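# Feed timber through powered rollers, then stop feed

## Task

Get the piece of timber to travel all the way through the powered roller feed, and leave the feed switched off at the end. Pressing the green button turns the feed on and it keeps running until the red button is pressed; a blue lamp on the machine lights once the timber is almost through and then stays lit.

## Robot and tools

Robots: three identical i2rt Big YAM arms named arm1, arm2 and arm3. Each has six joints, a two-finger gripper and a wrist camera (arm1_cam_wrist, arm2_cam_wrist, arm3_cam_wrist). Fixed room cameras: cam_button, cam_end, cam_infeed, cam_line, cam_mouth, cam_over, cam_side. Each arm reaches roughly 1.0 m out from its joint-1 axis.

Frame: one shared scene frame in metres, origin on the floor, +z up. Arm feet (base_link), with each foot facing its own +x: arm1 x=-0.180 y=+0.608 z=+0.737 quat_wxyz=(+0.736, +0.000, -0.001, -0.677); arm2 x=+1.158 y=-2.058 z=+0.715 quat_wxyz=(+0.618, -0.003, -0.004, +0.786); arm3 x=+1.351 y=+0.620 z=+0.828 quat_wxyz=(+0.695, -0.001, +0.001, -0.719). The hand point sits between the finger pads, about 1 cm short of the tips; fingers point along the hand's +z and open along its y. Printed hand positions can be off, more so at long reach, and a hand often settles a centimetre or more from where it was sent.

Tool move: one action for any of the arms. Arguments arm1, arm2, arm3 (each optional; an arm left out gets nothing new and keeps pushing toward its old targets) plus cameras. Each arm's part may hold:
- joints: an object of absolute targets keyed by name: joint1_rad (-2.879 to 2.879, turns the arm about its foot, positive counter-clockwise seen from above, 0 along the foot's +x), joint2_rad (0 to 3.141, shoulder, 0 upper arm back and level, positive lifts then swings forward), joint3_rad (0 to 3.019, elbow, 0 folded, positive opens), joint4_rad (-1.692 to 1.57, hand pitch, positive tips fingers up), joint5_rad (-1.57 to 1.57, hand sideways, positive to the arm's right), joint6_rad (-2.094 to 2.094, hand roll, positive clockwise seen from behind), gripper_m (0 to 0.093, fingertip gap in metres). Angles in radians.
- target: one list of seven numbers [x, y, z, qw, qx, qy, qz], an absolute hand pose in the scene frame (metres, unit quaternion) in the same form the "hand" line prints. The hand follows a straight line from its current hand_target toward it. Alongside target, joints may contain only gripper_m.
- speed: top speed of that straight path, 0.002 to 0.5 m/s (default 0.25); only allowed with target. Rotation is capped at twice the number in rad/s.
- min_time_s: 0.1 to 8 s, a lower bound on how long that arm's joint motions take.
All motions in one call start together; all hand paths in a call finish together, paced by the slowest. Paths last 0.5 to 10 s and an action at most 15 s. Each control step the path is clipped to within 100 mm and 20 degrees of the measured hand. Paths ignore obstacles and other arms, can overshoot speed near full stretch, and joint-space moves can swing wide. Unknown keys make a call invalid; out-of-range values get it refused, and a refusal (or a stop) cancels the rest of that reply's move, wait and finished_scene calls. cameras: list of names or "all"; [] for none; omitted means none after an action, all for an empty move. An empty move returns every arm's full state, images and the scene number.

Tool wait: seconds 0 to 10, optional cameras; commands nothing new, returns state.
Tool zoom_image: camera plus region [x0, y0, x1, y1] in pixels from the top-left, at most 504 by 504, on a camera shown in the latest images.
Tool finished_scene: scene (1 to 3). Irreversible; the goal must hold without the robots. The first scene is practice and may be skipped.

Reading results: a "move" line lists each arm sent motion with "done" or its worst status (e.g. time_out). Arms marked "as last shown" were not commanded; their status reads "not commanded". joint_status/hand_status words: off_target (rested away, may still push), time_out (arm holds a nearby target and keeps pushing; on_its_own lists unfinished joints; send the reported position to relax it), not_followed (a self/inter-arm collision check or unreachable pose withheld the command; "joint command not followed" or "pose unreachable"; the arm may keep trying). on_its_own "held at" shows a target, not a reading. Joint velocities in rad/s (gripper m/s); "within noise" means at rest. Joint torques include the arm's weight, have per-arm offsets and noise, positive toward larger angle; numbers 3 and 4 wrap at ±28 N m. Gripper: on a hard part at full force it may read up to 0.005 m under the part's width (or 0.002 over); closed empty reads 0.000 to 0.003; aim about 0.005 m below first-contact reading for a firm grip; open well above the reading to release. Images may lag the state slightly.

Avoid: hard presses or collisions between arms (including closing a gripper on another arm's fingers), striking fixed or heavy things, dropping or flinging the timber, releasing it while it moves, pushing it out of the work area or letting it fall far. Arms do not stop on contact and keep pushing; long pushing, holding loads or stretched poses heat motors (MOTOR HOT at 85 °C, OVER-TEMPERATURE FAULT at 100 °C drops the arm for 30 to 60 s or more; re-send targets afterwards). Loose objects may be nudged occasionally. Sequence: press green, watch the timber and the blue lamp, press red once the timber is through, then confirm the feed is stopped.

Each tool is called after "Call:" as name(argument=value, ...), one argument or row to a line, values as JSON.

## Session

Call:
move(
)

Scene clock: 0.00 s.
Joint torques (N m): no reading
Heat: arm1: hottest joint3_rad 28 °C; arm2: hottest joint3_rad 30 °C; arm3: hottest joint2_rad 31 °C.
Joint velocities: within noise
arm1.joint_positions: joint1_rad=+0.246 joint2_rad=+0.634 joint3_rad=+1.582 joint4_rad=-1.141 joint5_rad=-0.015 joint6_rad=+0.782 gripper_m=+0.09396
arm1.joint_status: not commanded
arm1.hand: x=-0.1064 y=+0.3986 z=+1.4104 quat_wxyz=(-0.622, -0.651, -0.413, +0.139) (m; scene frame)
arm1.hand_target: x=-0.1080 y=+0.4032 z=+1.4215 quat_wxyz=(-0.631, -0.644, -0.409, +0.141) (m; scene frame)
arm1.hand_status: not commanded
arm2.joint_positions: joint1_rad=+0.707 joint2_rad=+0.618 joint3_rad=+1.402 joint4_rad=-1.519 joint5_rad=+0.241 joint6_rad=+0.547 gripper_m=+0.09396
arm2.joint_status: not commanded
arm2.hand: x=+1.0125 y=-1.9065 z=+1.2262 quat_wxyz=(-0.130, +0.730, -0.542, -0.396) (m; scene frame)
arm2.hand_target: x=+1.0139 y=-1.9077 z=+1.2350 quat_wxyz=(-0.129, +0.726, -0.540, -0.405) (m; scene frame)
arm2.hand_status: not commanded
arm3.joint_positions: joint1_rad=-0.358 joint2_rad=+0.643 joint3_rad=+1.436 joint4_rad=-1.354 joint5_rad=-0.137 joint6_rad=-0.652 gripper_m=+0.09396
arm3.joint_status: not commanded
arm3.hand: x=+1.2836 y=+0.3934 z=+1.3810 quat_wxyz=(-0.182, -0.506, -0.712, +0.451) (m; scene frame)
arm3.hand_target: x=+1.2846 y=+0.3957 z=+1.3909 quat_wxyz=(-0.185, -0.501, -0.708, +0.461) (m; scene frame)
arm3.hand_status: not commanded
pictures: arm1_cam_wrist, arm2_cam_wrist, arm3_cam_wrist, cam_button, cam_end, cam_infeed, cam_line, cam_mouth, cam_over, cam_side
Images, in order (width x height): arm1_cam_wrist 672x504, arm2_cam_wrist 672x504, arm3_cam_wrist 672x504, cam_button 896x504, cam_end 896x504, cam_infeed 896x504, cam_line 896x504, cam_mouth 896x504, cam_over 896x504, cam_side 896x504.

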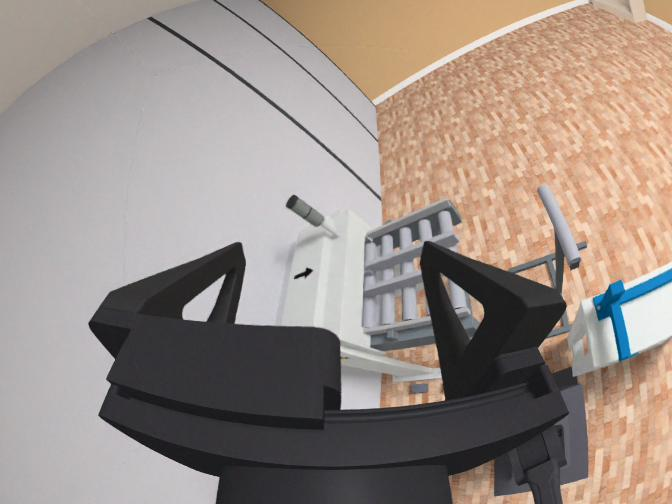

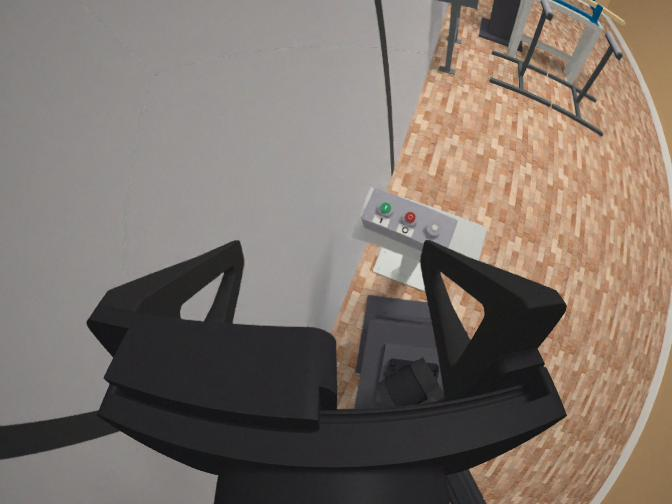

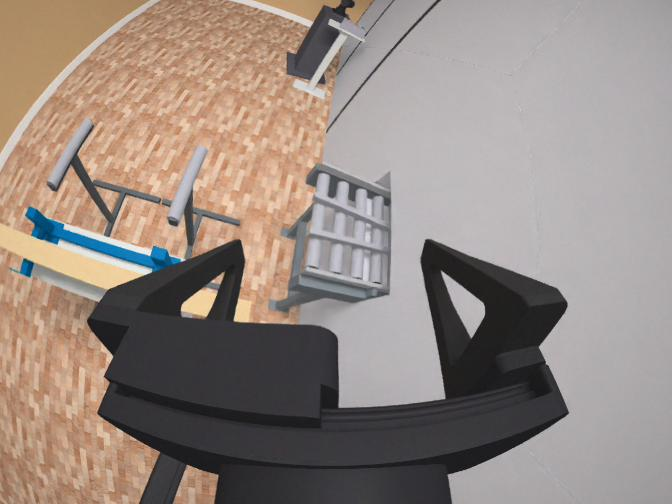

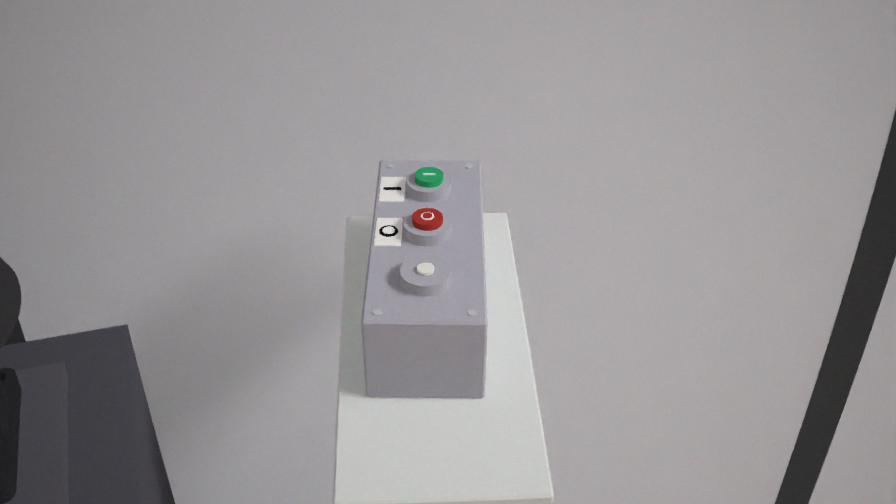

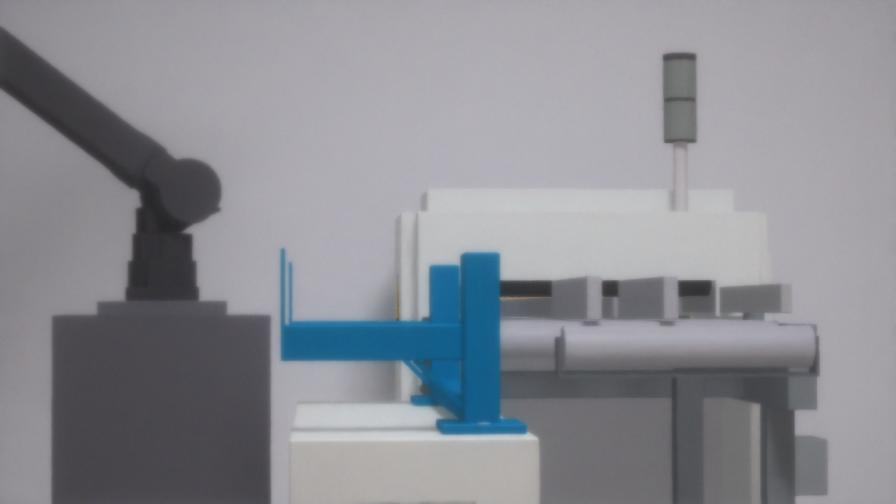

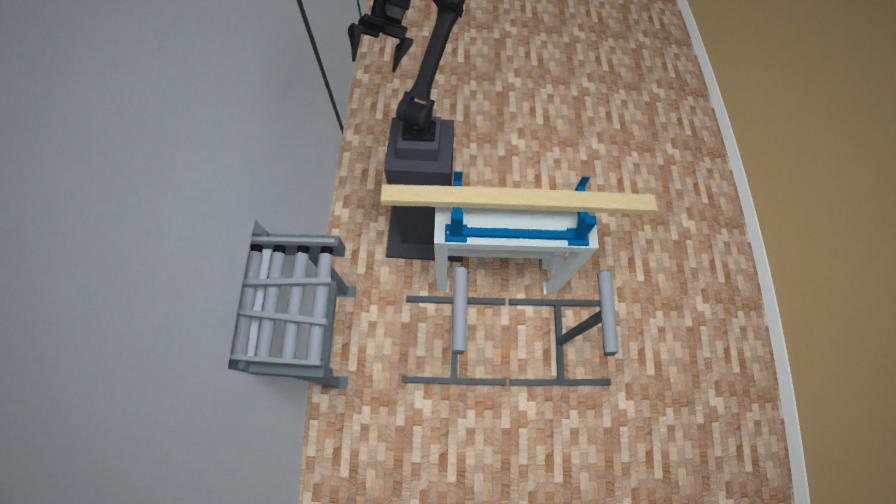

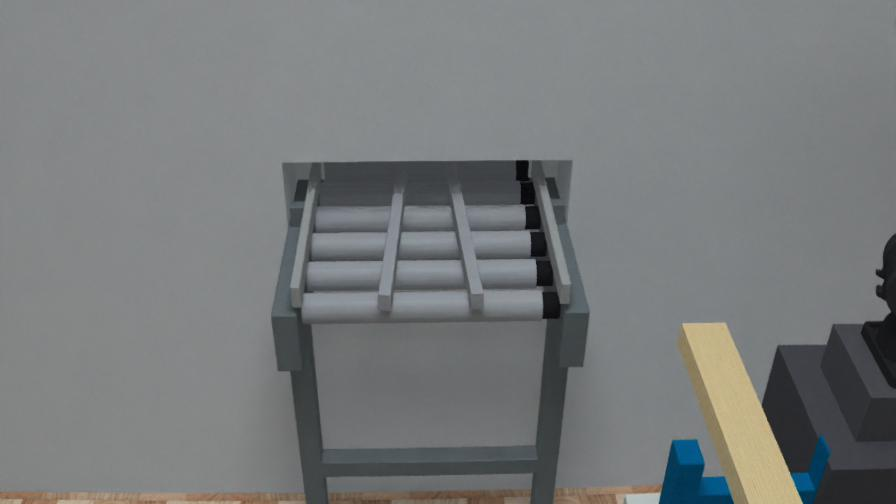

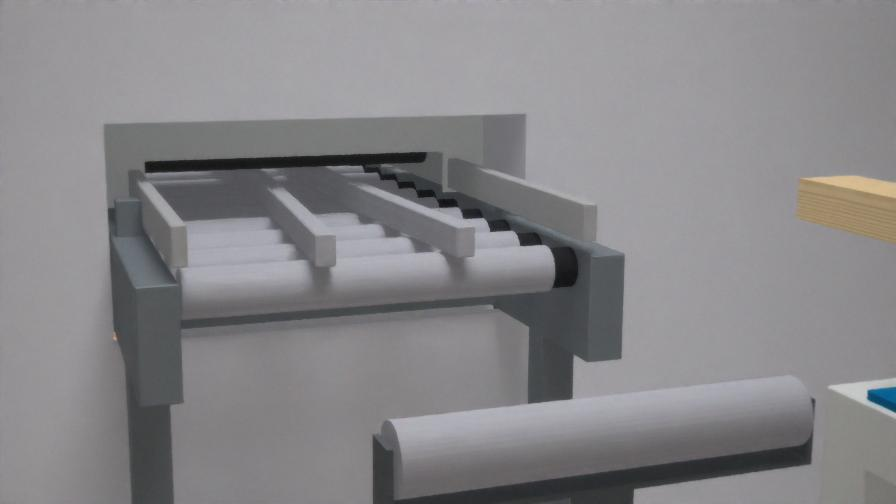

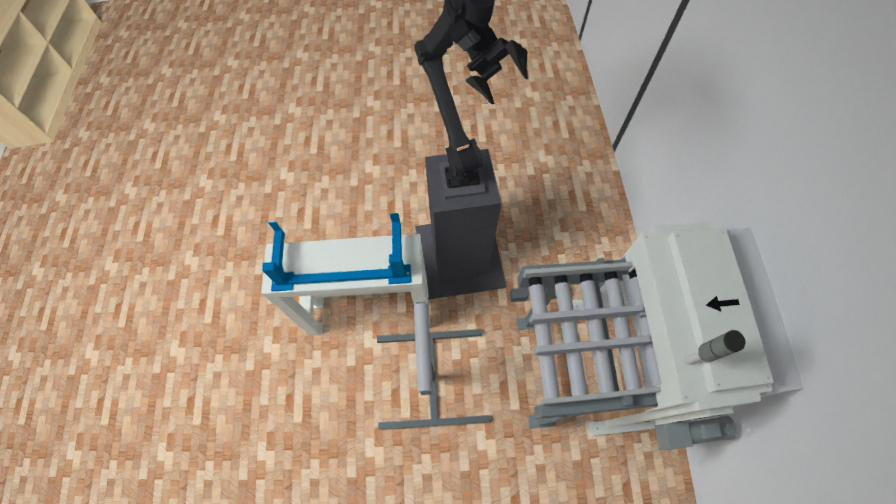

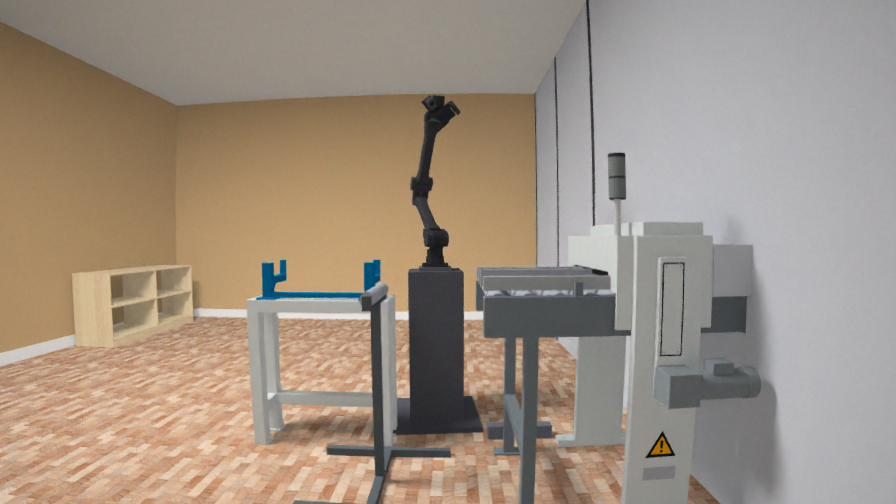

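Call:
move(
  arm2={"target": [0.955, -1.727, 0.90, 0, 0.707, -0.707, 0], "speed": 0.4, "joints": {"gripper_m": 0.0}},
  arm3={"target": [1.725, 0.365, 0.92, 0, 0, 1, 0], "speed": 0.4},
  cameras=["arm2_cam_wrist", "arm3_cam_wrist", "cam_infeed", "cam_button"],
)

Scene clock: 5.87 s.
Joint torques (N m): arm1=[-0.62 2.96 8.5 2.32 0.06 -0.12] | arm2=[-1.32 -10.05 11.43 1.09 -0.16 0.09] | arm3=[1.03 -11.34 9.98 0.94 -0.02 -0.08]
Heat: arm1: hottest joint3_rad 28 °C; arm2: hottest joint3_rad 31 °C; arm3: hottest joint2_rad 31 °C.
move: arm2 off_target; arm3 off_target
Joint velocities: within noise
arm1: as last shown
arm2.joint_positions: joint1_rad=+0.313 joint2_rad=+1.370 joint3_rad=+1.119 joint4_rad=-1.365 joint5_rad=-0.006 joint6_rad=+0.530 gripper_m=+0.00019
arm2.joint_status: all done
arm2.hand: x=+0.9610 y=-1.7422 z=+0.8869 quat_wxyz=(+0.004, +0.714, -0.700, +0.023) (m; scene frame)
arm2.hand_target: x=+0.9554 y=-1.7275 z=+0.9003 quat_wxyz=(+0.000, +0.707, -0.707, +0.000) (m; scene frame)
arm2.hand_status: off_target (0.021 m and 2.9 deg from the pose sent, 0.377 m and 51.9 deg at the start)
arm3.joint_positions: joint1_rad=+1.002 joint2_rad=+1.602 joint3_rad=+1.125 joint4_rad=-1.121 joint5_rad=+0.001 joint6_rad=-0.585 gripper_m=+0.09397
arm3.joint_status: not commanded
arm3.hand: x=+1.7079 y=+0.3733 z=+0.9104 quat_wxyz=(+0.013, -0.010, -1.000, -0.007) (m; scene frame)
arm3.hand_target: x=+1.7245 y=+0.3654 z=+0.9202 quat_wxyz=(+0.000, +0.000, -1.000, +0.000) (m; scene frame)
arm3.hand_status: off_target (0.021 m and 2.0 deg from the pose sent, 0.639 m and 89.2 deg at the start)
pictures: arm2_cam_wrist, arm3_cam_wrist, cam_button, cam_infeed
Images, in order (width x height): arm2_cam_wrist 672x504, arm3_cam_wrist 672x504, cam_button 896x504, cam_infeed 896x504.

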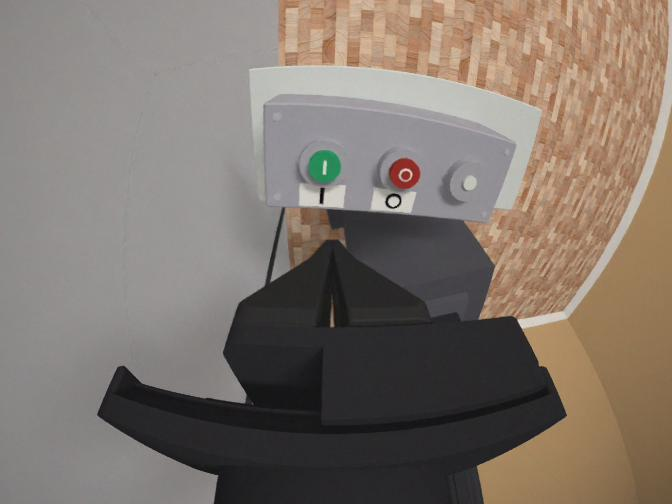

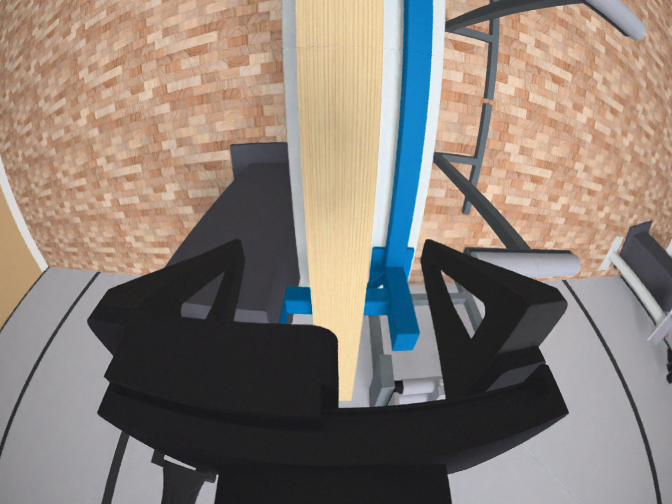

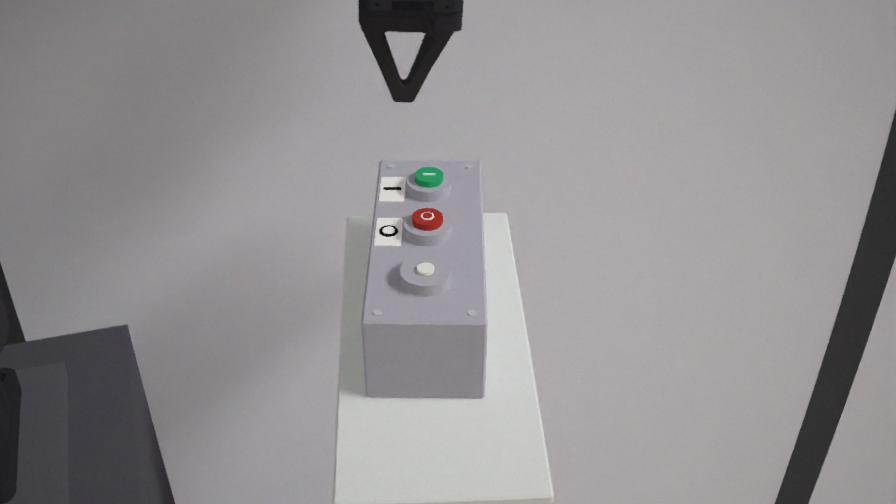

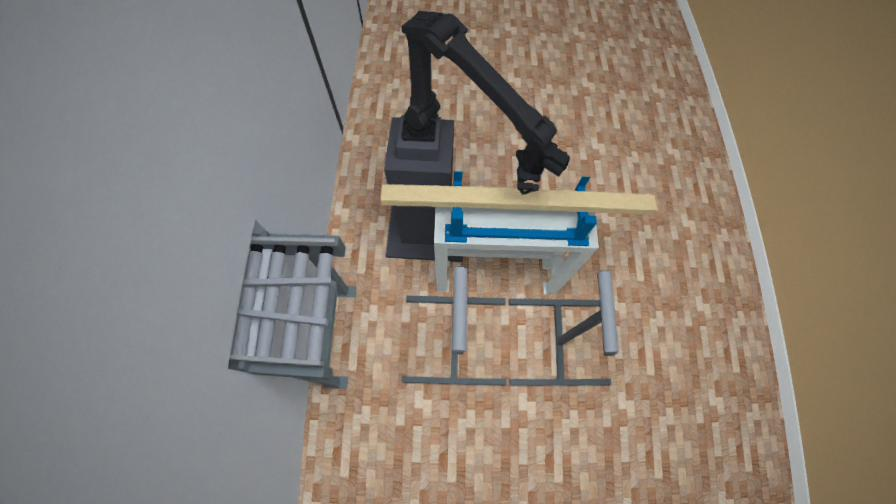

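Call:
move(
  arm2={"target": [0.952, -1.731, 0.845, 0, 0.707, -0.707, 0], "speed": 0.15},
  arm3={"target": [1.728, 0.368, 0.805, 0, 0, 1, 0], "speed": 0.2},
  cameras=["arm2_cam_wrist", "arm3_cam_wrist", "cam_infeed", "cam_button"],
)

Call:
zoom_image(
  camera="cam_button",
  region=[300, 80, 552, 280],
)

Call:
zoom_image(
  camera="cam_infeed",
  region=[360, 100, 680, 280],
)

Scene clock: 15.40 s.
Joint torques (N m): arm1=[-0.62 2.96 8.49 2.3 0.06 -0.12] | arm2=[-0.03 -9.17 8.21 1.24 -0.15 0.1] | arm3=[0.67 -12.16 5.87 1.05 -0.16 -0.04]
Heat: arm1: hottest joint3_rad 29 °C; arm2: hottest joint3_rad 33 °C; arm3: hottest joint2_rad 31 °C.
move: arm2 done; arm3 done
Joint velocities: within noise
arm1: as last shown
arm2.joint_positions: joint1_rad=+0.313 joint2_rad=+1.399 joint3_rad=+1.047 joint4_rad=-1.217 joint5_rad=-0.007 joint6_rad=+0.543 gripper_m=+0.00019
arm2.joint_status: not commanded
arm2.hand: x=+0.9554 y=-1.7326 z=+0.8497 quat_wxyz=(-0.002, +0.710, -0.704, +0.001) (m; scene frame)
arm2.hand_target: x=+0.9520 y=-1.7311 z=+0.8451 quat_wxyz=(+0.000, +0.707, -0.707, +0.000) (m; scene frame)
arm2.hand_status: done (0.006 m and 0.5 deg from the pose sent, 0.044 m and 3.0 deg at the start)
arm3.joint_positions: joint1_rad=+1.006 joint2_rad=+1.782 joint3_rad=+1.050 joint4_rad=-0.836 joint5_rad=+0.000 joint6_rad=-0.586 gripper_m=+0.09397
arm3.joint_status: not commanded
arm3.hand: x=+1.7244 y=+0.3645 z=+0.8101 quat_wxyz=(+0.000, -0.007, -1.000, +0.001) (m; scene frame)
arm3.hand_target: x=+1.7279 y=+0.3680 z=+0.8051 quat_wxyz=(+0.000, +0.000, -1.000, +0.000) (m; scene frame)
arm3.hand_status: done (0.007 m and 0.8 deg from the pose sent, 0.107 m and 2.0 deg at the start)
pictures: arm2_cam_wrist, arm3_cam_wrist, cam_button, cam_infeed
Images, in order (width x height): arm2_cam_wrist 672x504, arm3_cam_wrist 672x504, cam_button 896x504, cam_infeed 896x504.

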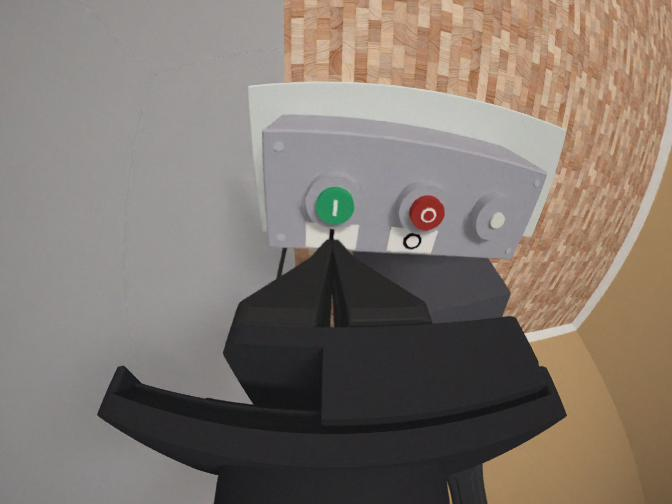

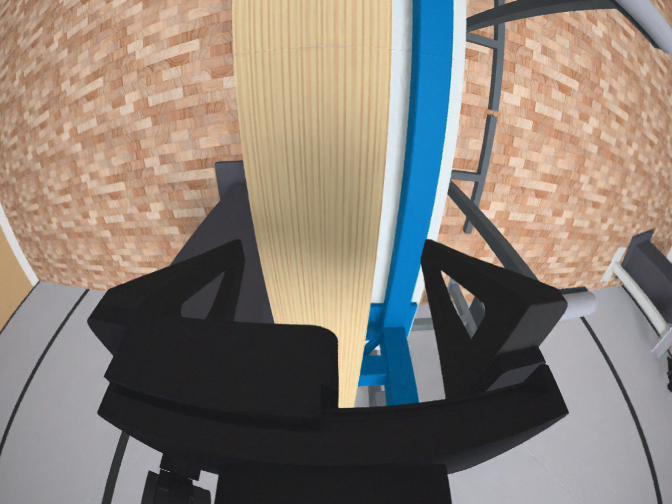

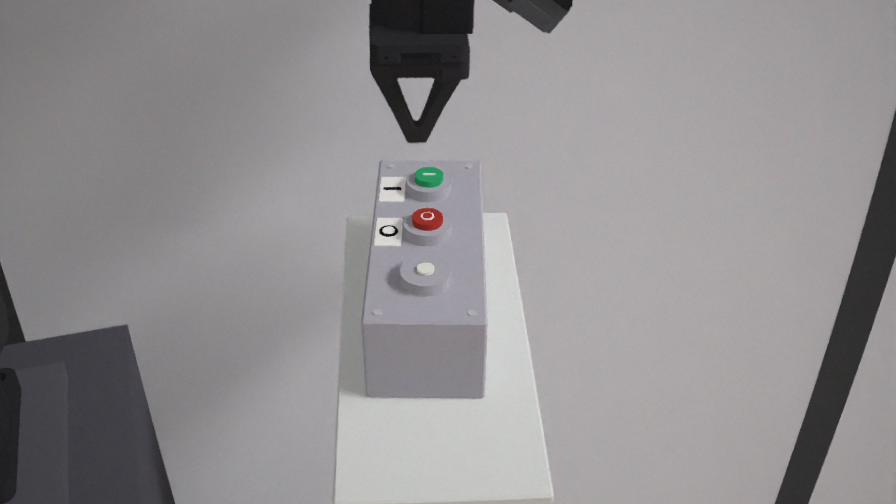

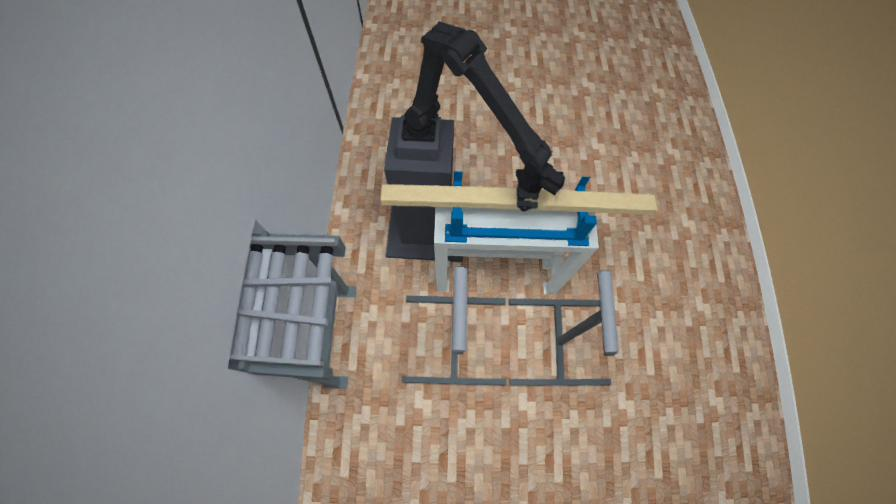

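Scaled by 2.000 from the camera's 896x504 image, which has a finer 1280x720 frame.

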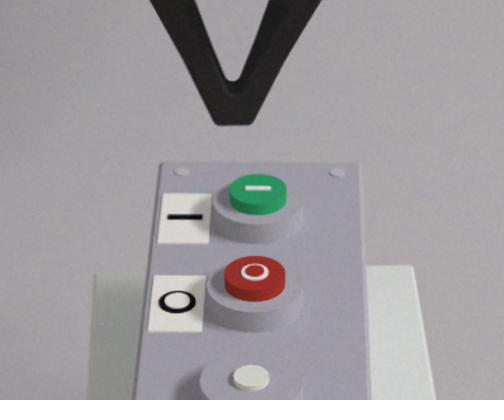

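Scaled by 1.575 from the camera's 896x504 image, which has a finer 1280x720 frame.

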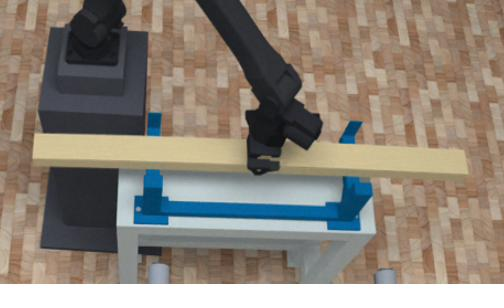

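Call:
move(
  arm3={"target": [1.7205, 0.3755, 0.752, 0, 0, 1, 0], "speed": 0.15},
)

Call:
move(
  arm3={"joints": {"gripper_m": 0.045}},
  cameras=["arm3_cam_wrist", "cam_infeed"],
)

Call:
move(
  arm3={"target": [1.734, 0.347, 0.98, 0.0455, 0, 0.9985, -0.031], "speed": 0.15},
  cameras=["arm3_cam_wrist", "cam_infeed", "cam_mouth"],
)

Scene clock: 24.40 s.
Joint torques (N m): arm1=[-0.67 2.96 8.5 2.3 0.06 -0.12] | arm2=[0.09 -9.29 8.21 1.22 -0.16 0.09] | arm3=[1.14 -11.22 4.97 1.09 -0.1 -0.04]
Heat: arm1: hottest joint3_rad 30 °C; arm2: hottest joint3_rad 34 °C; arm3: hottest joint2_rad 31 °C.
move: arm3 done
Joint velocities: within noise
arm1, arm2: as last shown
arm3.joint_positions: joint1_rad=+1.011 joint2_rad=+1.868 joint3_rad=+0.994 joint4_rad=-0.689 joint5_rad=+0.000 joint6_rad=-0.586 gripper_m=+0.09397
arm3.joint_status: not commanded
arm3.hand: x=+1.7188 y=+0.3707 z=+0.7583 quat_wxyz=(-0.002, -0.005, -1.000, +0.002) (m; scene frame)
arm3.hand_target: x=+1.7204 y=+0.3755 z=+0.7522 quat_wxyz=(+0.000, +0.000, -1.000, +0.000) (m; scene frame)
arm3.hand_status: done (0.008 m and 0.6 deg from the pose sent, 0.059 m and 0.8 deg at the start)
pictures: none

Scene clock: 25.10 s.
Joint torques (N m): arm1=[-0.67 2.96 8.5 2.29 0.06 -0.12] | arm2=[-0.09 -9.35 8.21 1.26 -0.16 0.09] | arm3=[1.14 -11.46 5.22 1.2 0.14 0.03]
Heat: arm1: hottest joint3_rad 30 °C; arm2: hottest joint3_rad 34 °C; arm3: hottest joint2_rad 31 °C.
move: arm3 off_target
Joint velocities: within noise
arm1, arm2: as last shown
arm3.joint_positions: joint1_rad=+1.011 joint2_rad=+1.868 joint3_rad=+0.992 joint4_rad=-0.688 joint5_rad=-0.006 joint6_rad=-0.585 gripper_m=+0.06177
arm3.joint_status: gripper_m off_target (ended at +0.06181, target +0.04500)
arm3.hand: x=+1.7188 y=+0.3722 z=+0.7579 quat_wxyz=(-0.003, -0.005, -1.000, -0.001) (m; scene frame)
arm3.hand_target: x=+1.7204 y=+0.3755 z=+0.7521 quat_wxyz=(+0.000, +0.000, -1.000, +0.000) (m; scene frame)
arm3.hand_status: not commanded
pictures: arm3_cam_wrist, cam_infeed
Images, in order (width x height): arm3_cam_wrist 672x504, cam_infeed 896x504.

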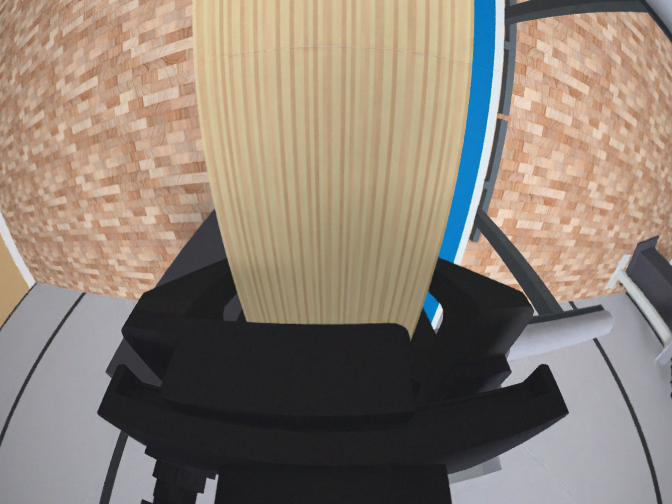

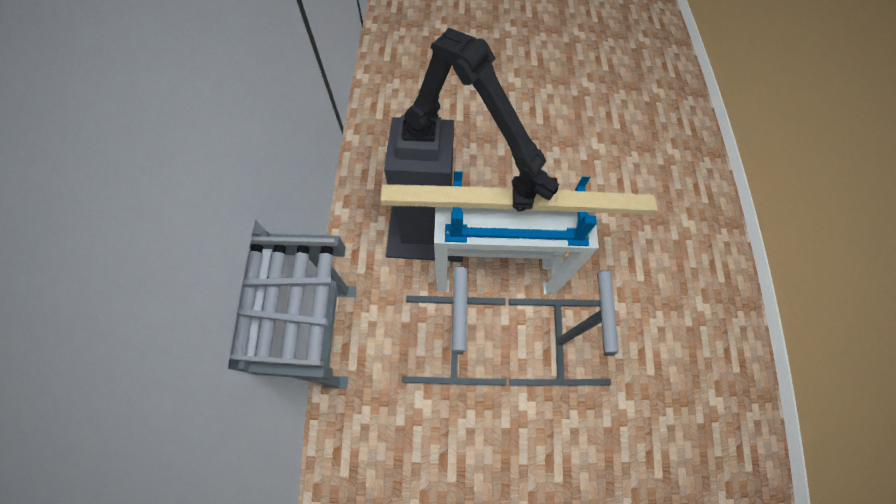

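Scene clock: 27.87 s.
Joint torques (N m): arm1=[-0.67 2.96 8.5 2.29 0.06 -0.12] | arm2=[-0.21 -9.23 8.24 1.28 -0.18 0.09] | arm3=[-0.97 -15.56 14.13 0.34 -0.17 -0.15]
Heat: arm1: hottest joint3_rad 30 °C; arm2: hottest joint3_rad 34 °C; arm3: hottest joint2_rad 32 °C.
move: arm3 off_target
Joint velocities: within noise
arm1, arm2: as last shown
arm3.joint_positions: joint1_rad=+0.996 joint2_rad=+1.578 joint3_rad=+1.118 joint4_rad=-1.152 joint5_rad=+0.000 joint6_rad=-0.607 gripper_m=+0.06177
arm3.joint_status: not commanded
arm3.hand: x=+1.6988 y=+0.3769 z=+0.9179 quat_wxyz=(+0.019, -0.002, -1.000, -0.012) (m; scene frame)
arm3.hand_target: x=+1.7288 y=+0.3507 z=+0.9809 quat_wxyz=(-0.045, +0.000, -0.998, +0.032) (m; scene frame)
arm3.hand_status: off_target (0.077 m and 8.8 deg from the pose sent, 0.224 m and 6.1 deg at the start; pose on its path clipped on 21 of 83 steps)
pictures: arm3_cam_wrist, cam_infeed, cam_mouth
Images, in order (width x height): arm3_cam_wrist 672x504, cam_infeed 896x504, cam_mouth 896x504.

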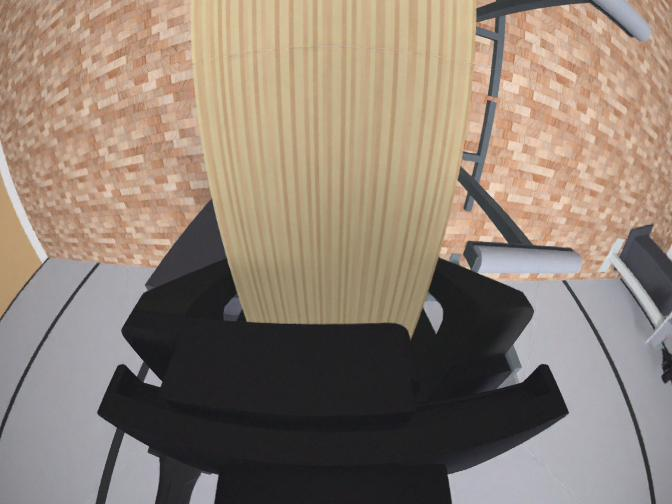

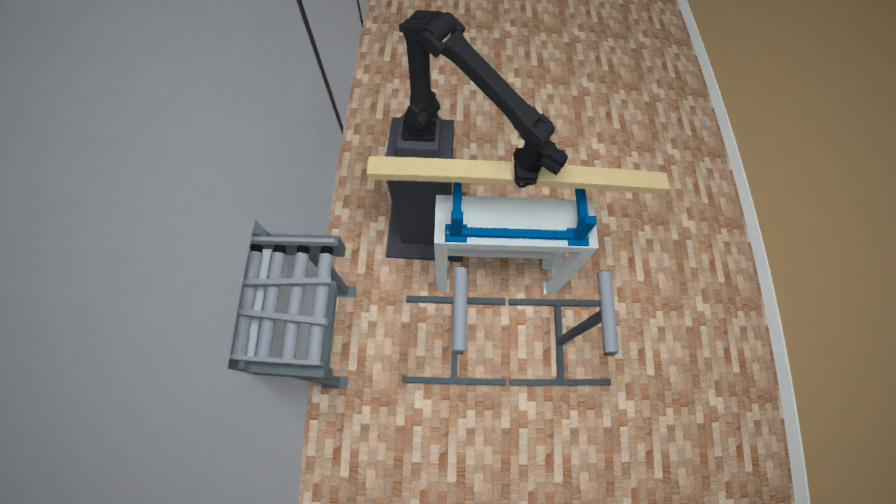

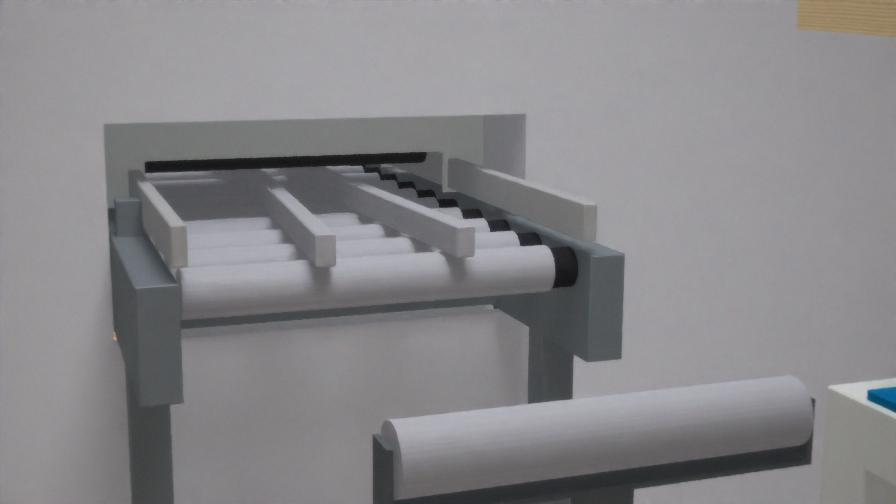

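Call:
move(
  arm3={"target": [1.580, -0.042, 0.995, 0.0235, 0, 0.9972, -0.071], "speed": 0.2},
  cameras=["arm3_cam_wrist", "cam_infeed", "cam_mouth", "cam_line"],
)

Call:
move(
  arm3={"target": [1.580, -0.030, 0.840, 0.0235, 0, 0.9972, -0.071], "speed": 0.12},
  cameras=["arm3_cam_wrist", "cam_infeed", "cam_mouth", "cam_line"],
)

Call:
zoom_image(
  camera="cam_line",
  region=[280, 150, 600, 350],
)

Call:
zoom_image(
  camera="cam_mouth",
  region=[110, 50, 610, 300],
)

Scene clock: 36.03 s.
Joint torques (N m): arm1=[-0.62 2.96 8.49 2.3 0.06 -0.12] | arm2=[-0.09 -9.17 8.24 1.25 -0.16 0.09] | arm3=[-0.26 -24.59 15.82 0.34 -0.14 -0.21]
Heat: arm1: hottest joint3_rad 30 °C; arm2: hottest joint3_rad 34 °C; arm3: hottest joint2_rad 32 °C.
move: arm3 off_target
Joint velocities: within noise
arm1, arm2: as last shown
arm3.joint_positions: joint1_rad=+0.371 joint2_rad=+2.162 joint3_rad=+1.955 joint4_rad=-1.383 joint5_rad=+0.004 joint6_rad=-1.225 gripper_m=+0.06177
arm3.joint_status: not commanded
arm3.hand: x=+1.5671 y=-0.0015 z=+0.9079 quat_wxyz=(+0.006, -0.005, -1.000, -0.008) (m; scene frame)
arm3.hand_target: x=+1.5767 y=-0.0325 z=+0.9960 quat_wxyz=(-0.023, +0.000, -0.997, +0.072) (m; scene frame)
arm3.hand_status: off_target (0.097 m and 9.7 deg from the pose sent, 0.442 m and 10.7 deg at the start; pose on its path clipped on 83 of 137 steps)
pictures: arm3_cam_wrist, cam_infeed, cam_line, cam_mouth
Images, in order (width x height): arm3_cam_wrist 672x504, cam_infeed 896x504, cam_line 896x504, cam_mouth 896x504.

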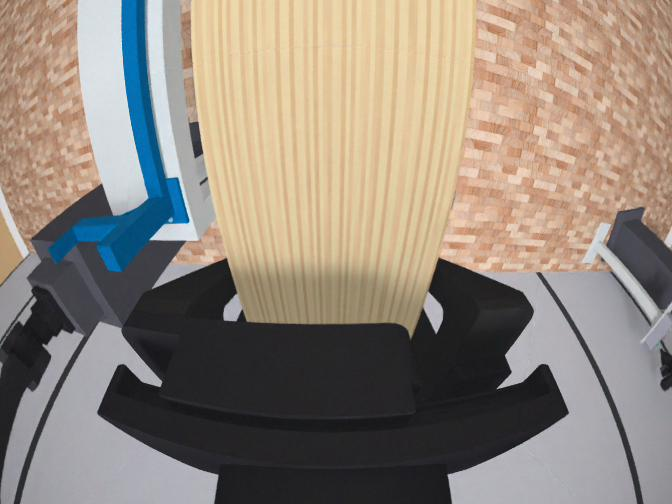

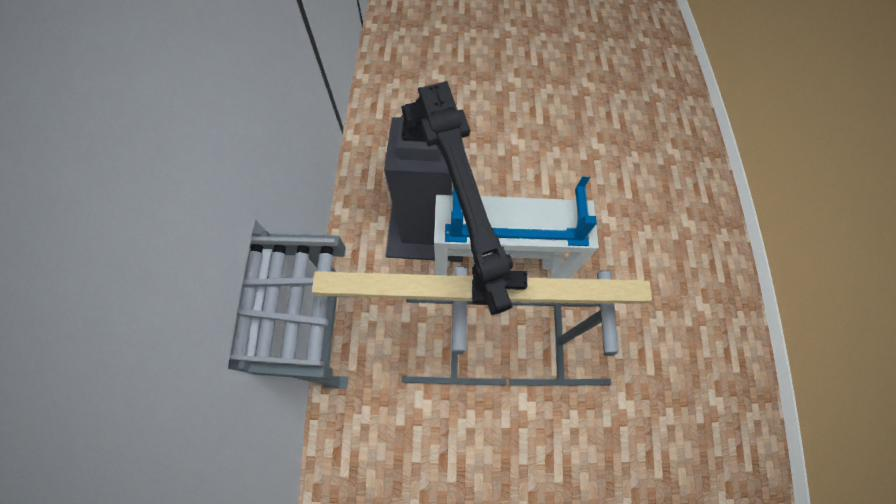

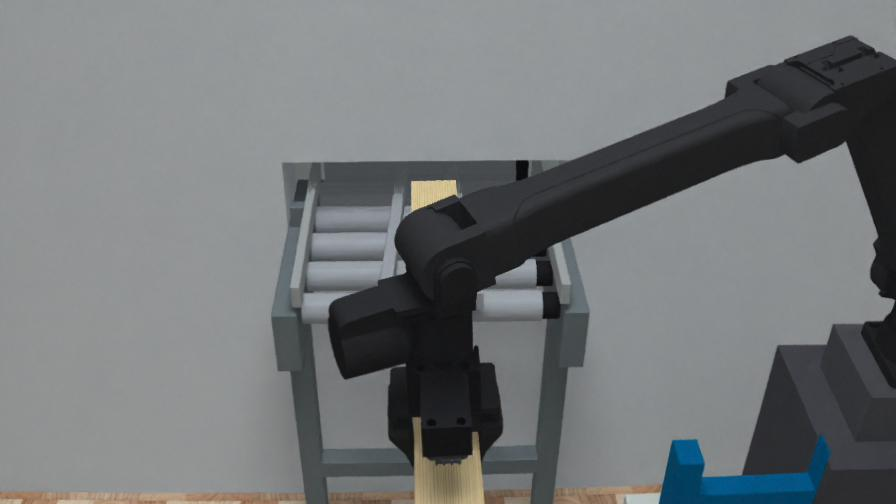

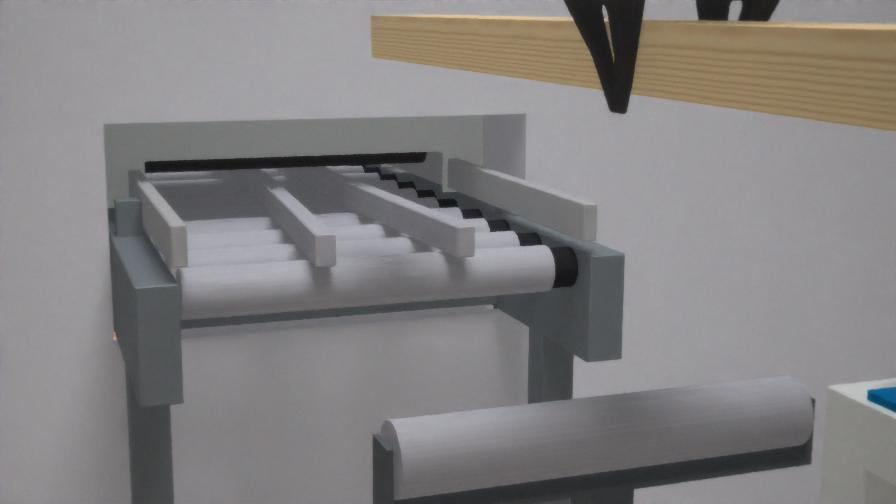

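Scene clock: 38.23 s.
Joint torques (N m): arm1=[-0.62 2.96 8.51 2.3 0.06 -0.12] | arm2=[-0.09 -9.17 8.24 1.21 -0.17 0.1] | arm3=[0.5 -24.76 9.22 1.39 -0.2 -0.11]
Heat: arm1: hottest joint3_rad 30 °C; arm2: hottest joint3_rad 34 °C; arm3: hottest joint2_rad 33 °C.
move: arm3 off_target
Joint velocities: within noise
arm1, arm2: as last shown
arm3.joint_positions: joint1_rad=+0.371 joint2_rad=+2.257 joint3_rad=+1.767 joint4_rad=-1.048 joint5_rad=+0.003 joint6_rad=-1.225 gripper_m=+0.06177
arm3.joint_status: not commanded
arm3.hand: x=+1.5672 y=-0.0027 z=+0.7799 quat_wxyz=(-0.003, -0.005, -1.000, +0.016) (m; scene frame)
arm3.hand_target: x=+1.5790 y=-0.0273 z=+0.8400 quat_wxyz=(-0.023, +0.000, -0.997, +0.071) (m; scene frame)
arm3.hand_status: off_target (0.067 m and 6.8 deg from the pose sent, 0.075 m and 9.7 deg at the start)
pictures: arm3_cam_wrist, cam_infeed, cam_line, cam_mouth
Images, in order (width x height): arm3_cam_wrist 672x504, cam_infeed 896x504, cam_line 896x504, cam_mouth 896x504.

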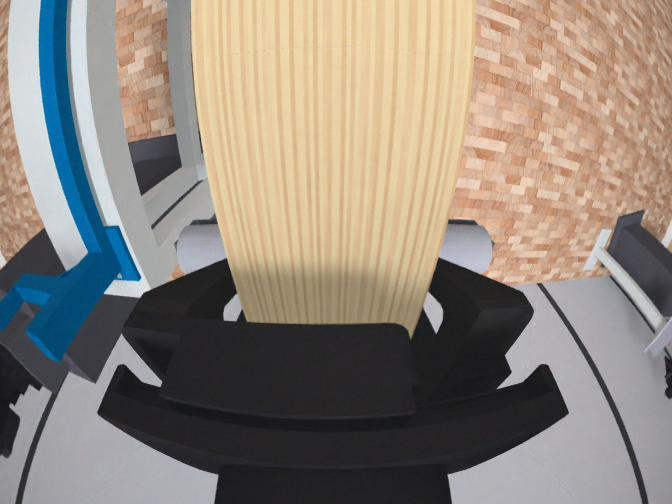

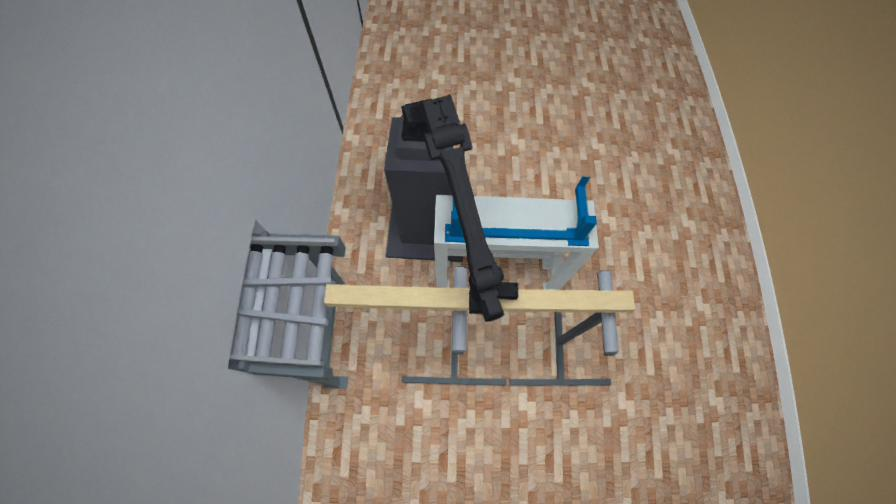

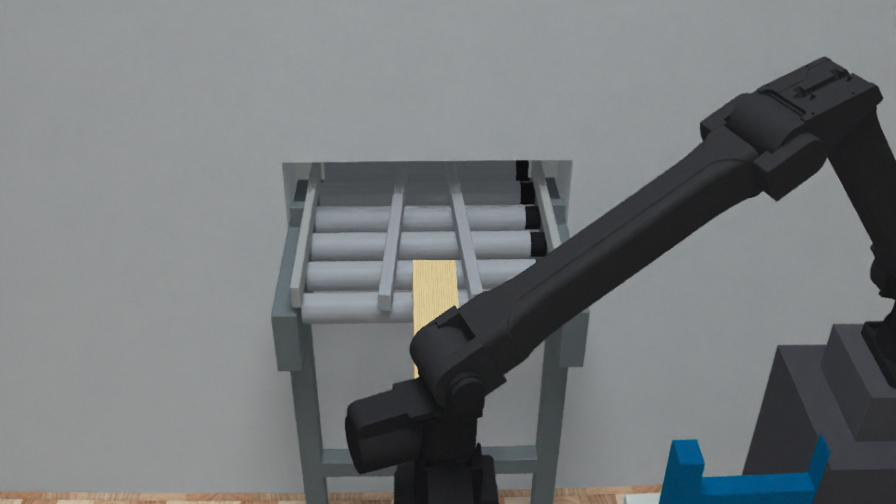

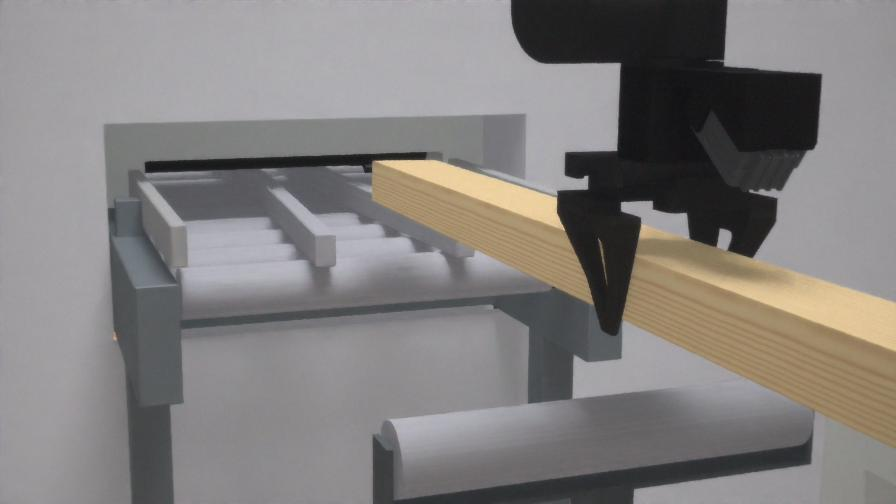

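Scaled by 1.575 from the camera's 896x504 image, which has a finer 1280x720 frame.

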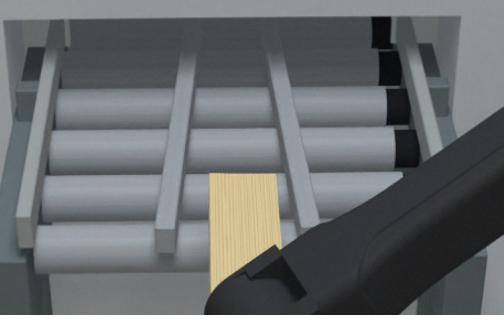

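Scaled by 1.008 from the camera's 896x504 image, which has a finer 1280x720 frame.

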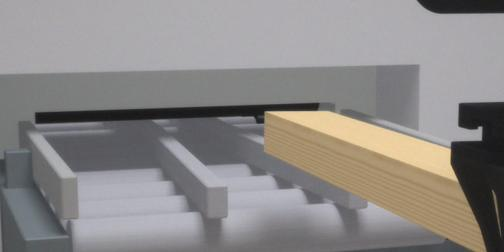

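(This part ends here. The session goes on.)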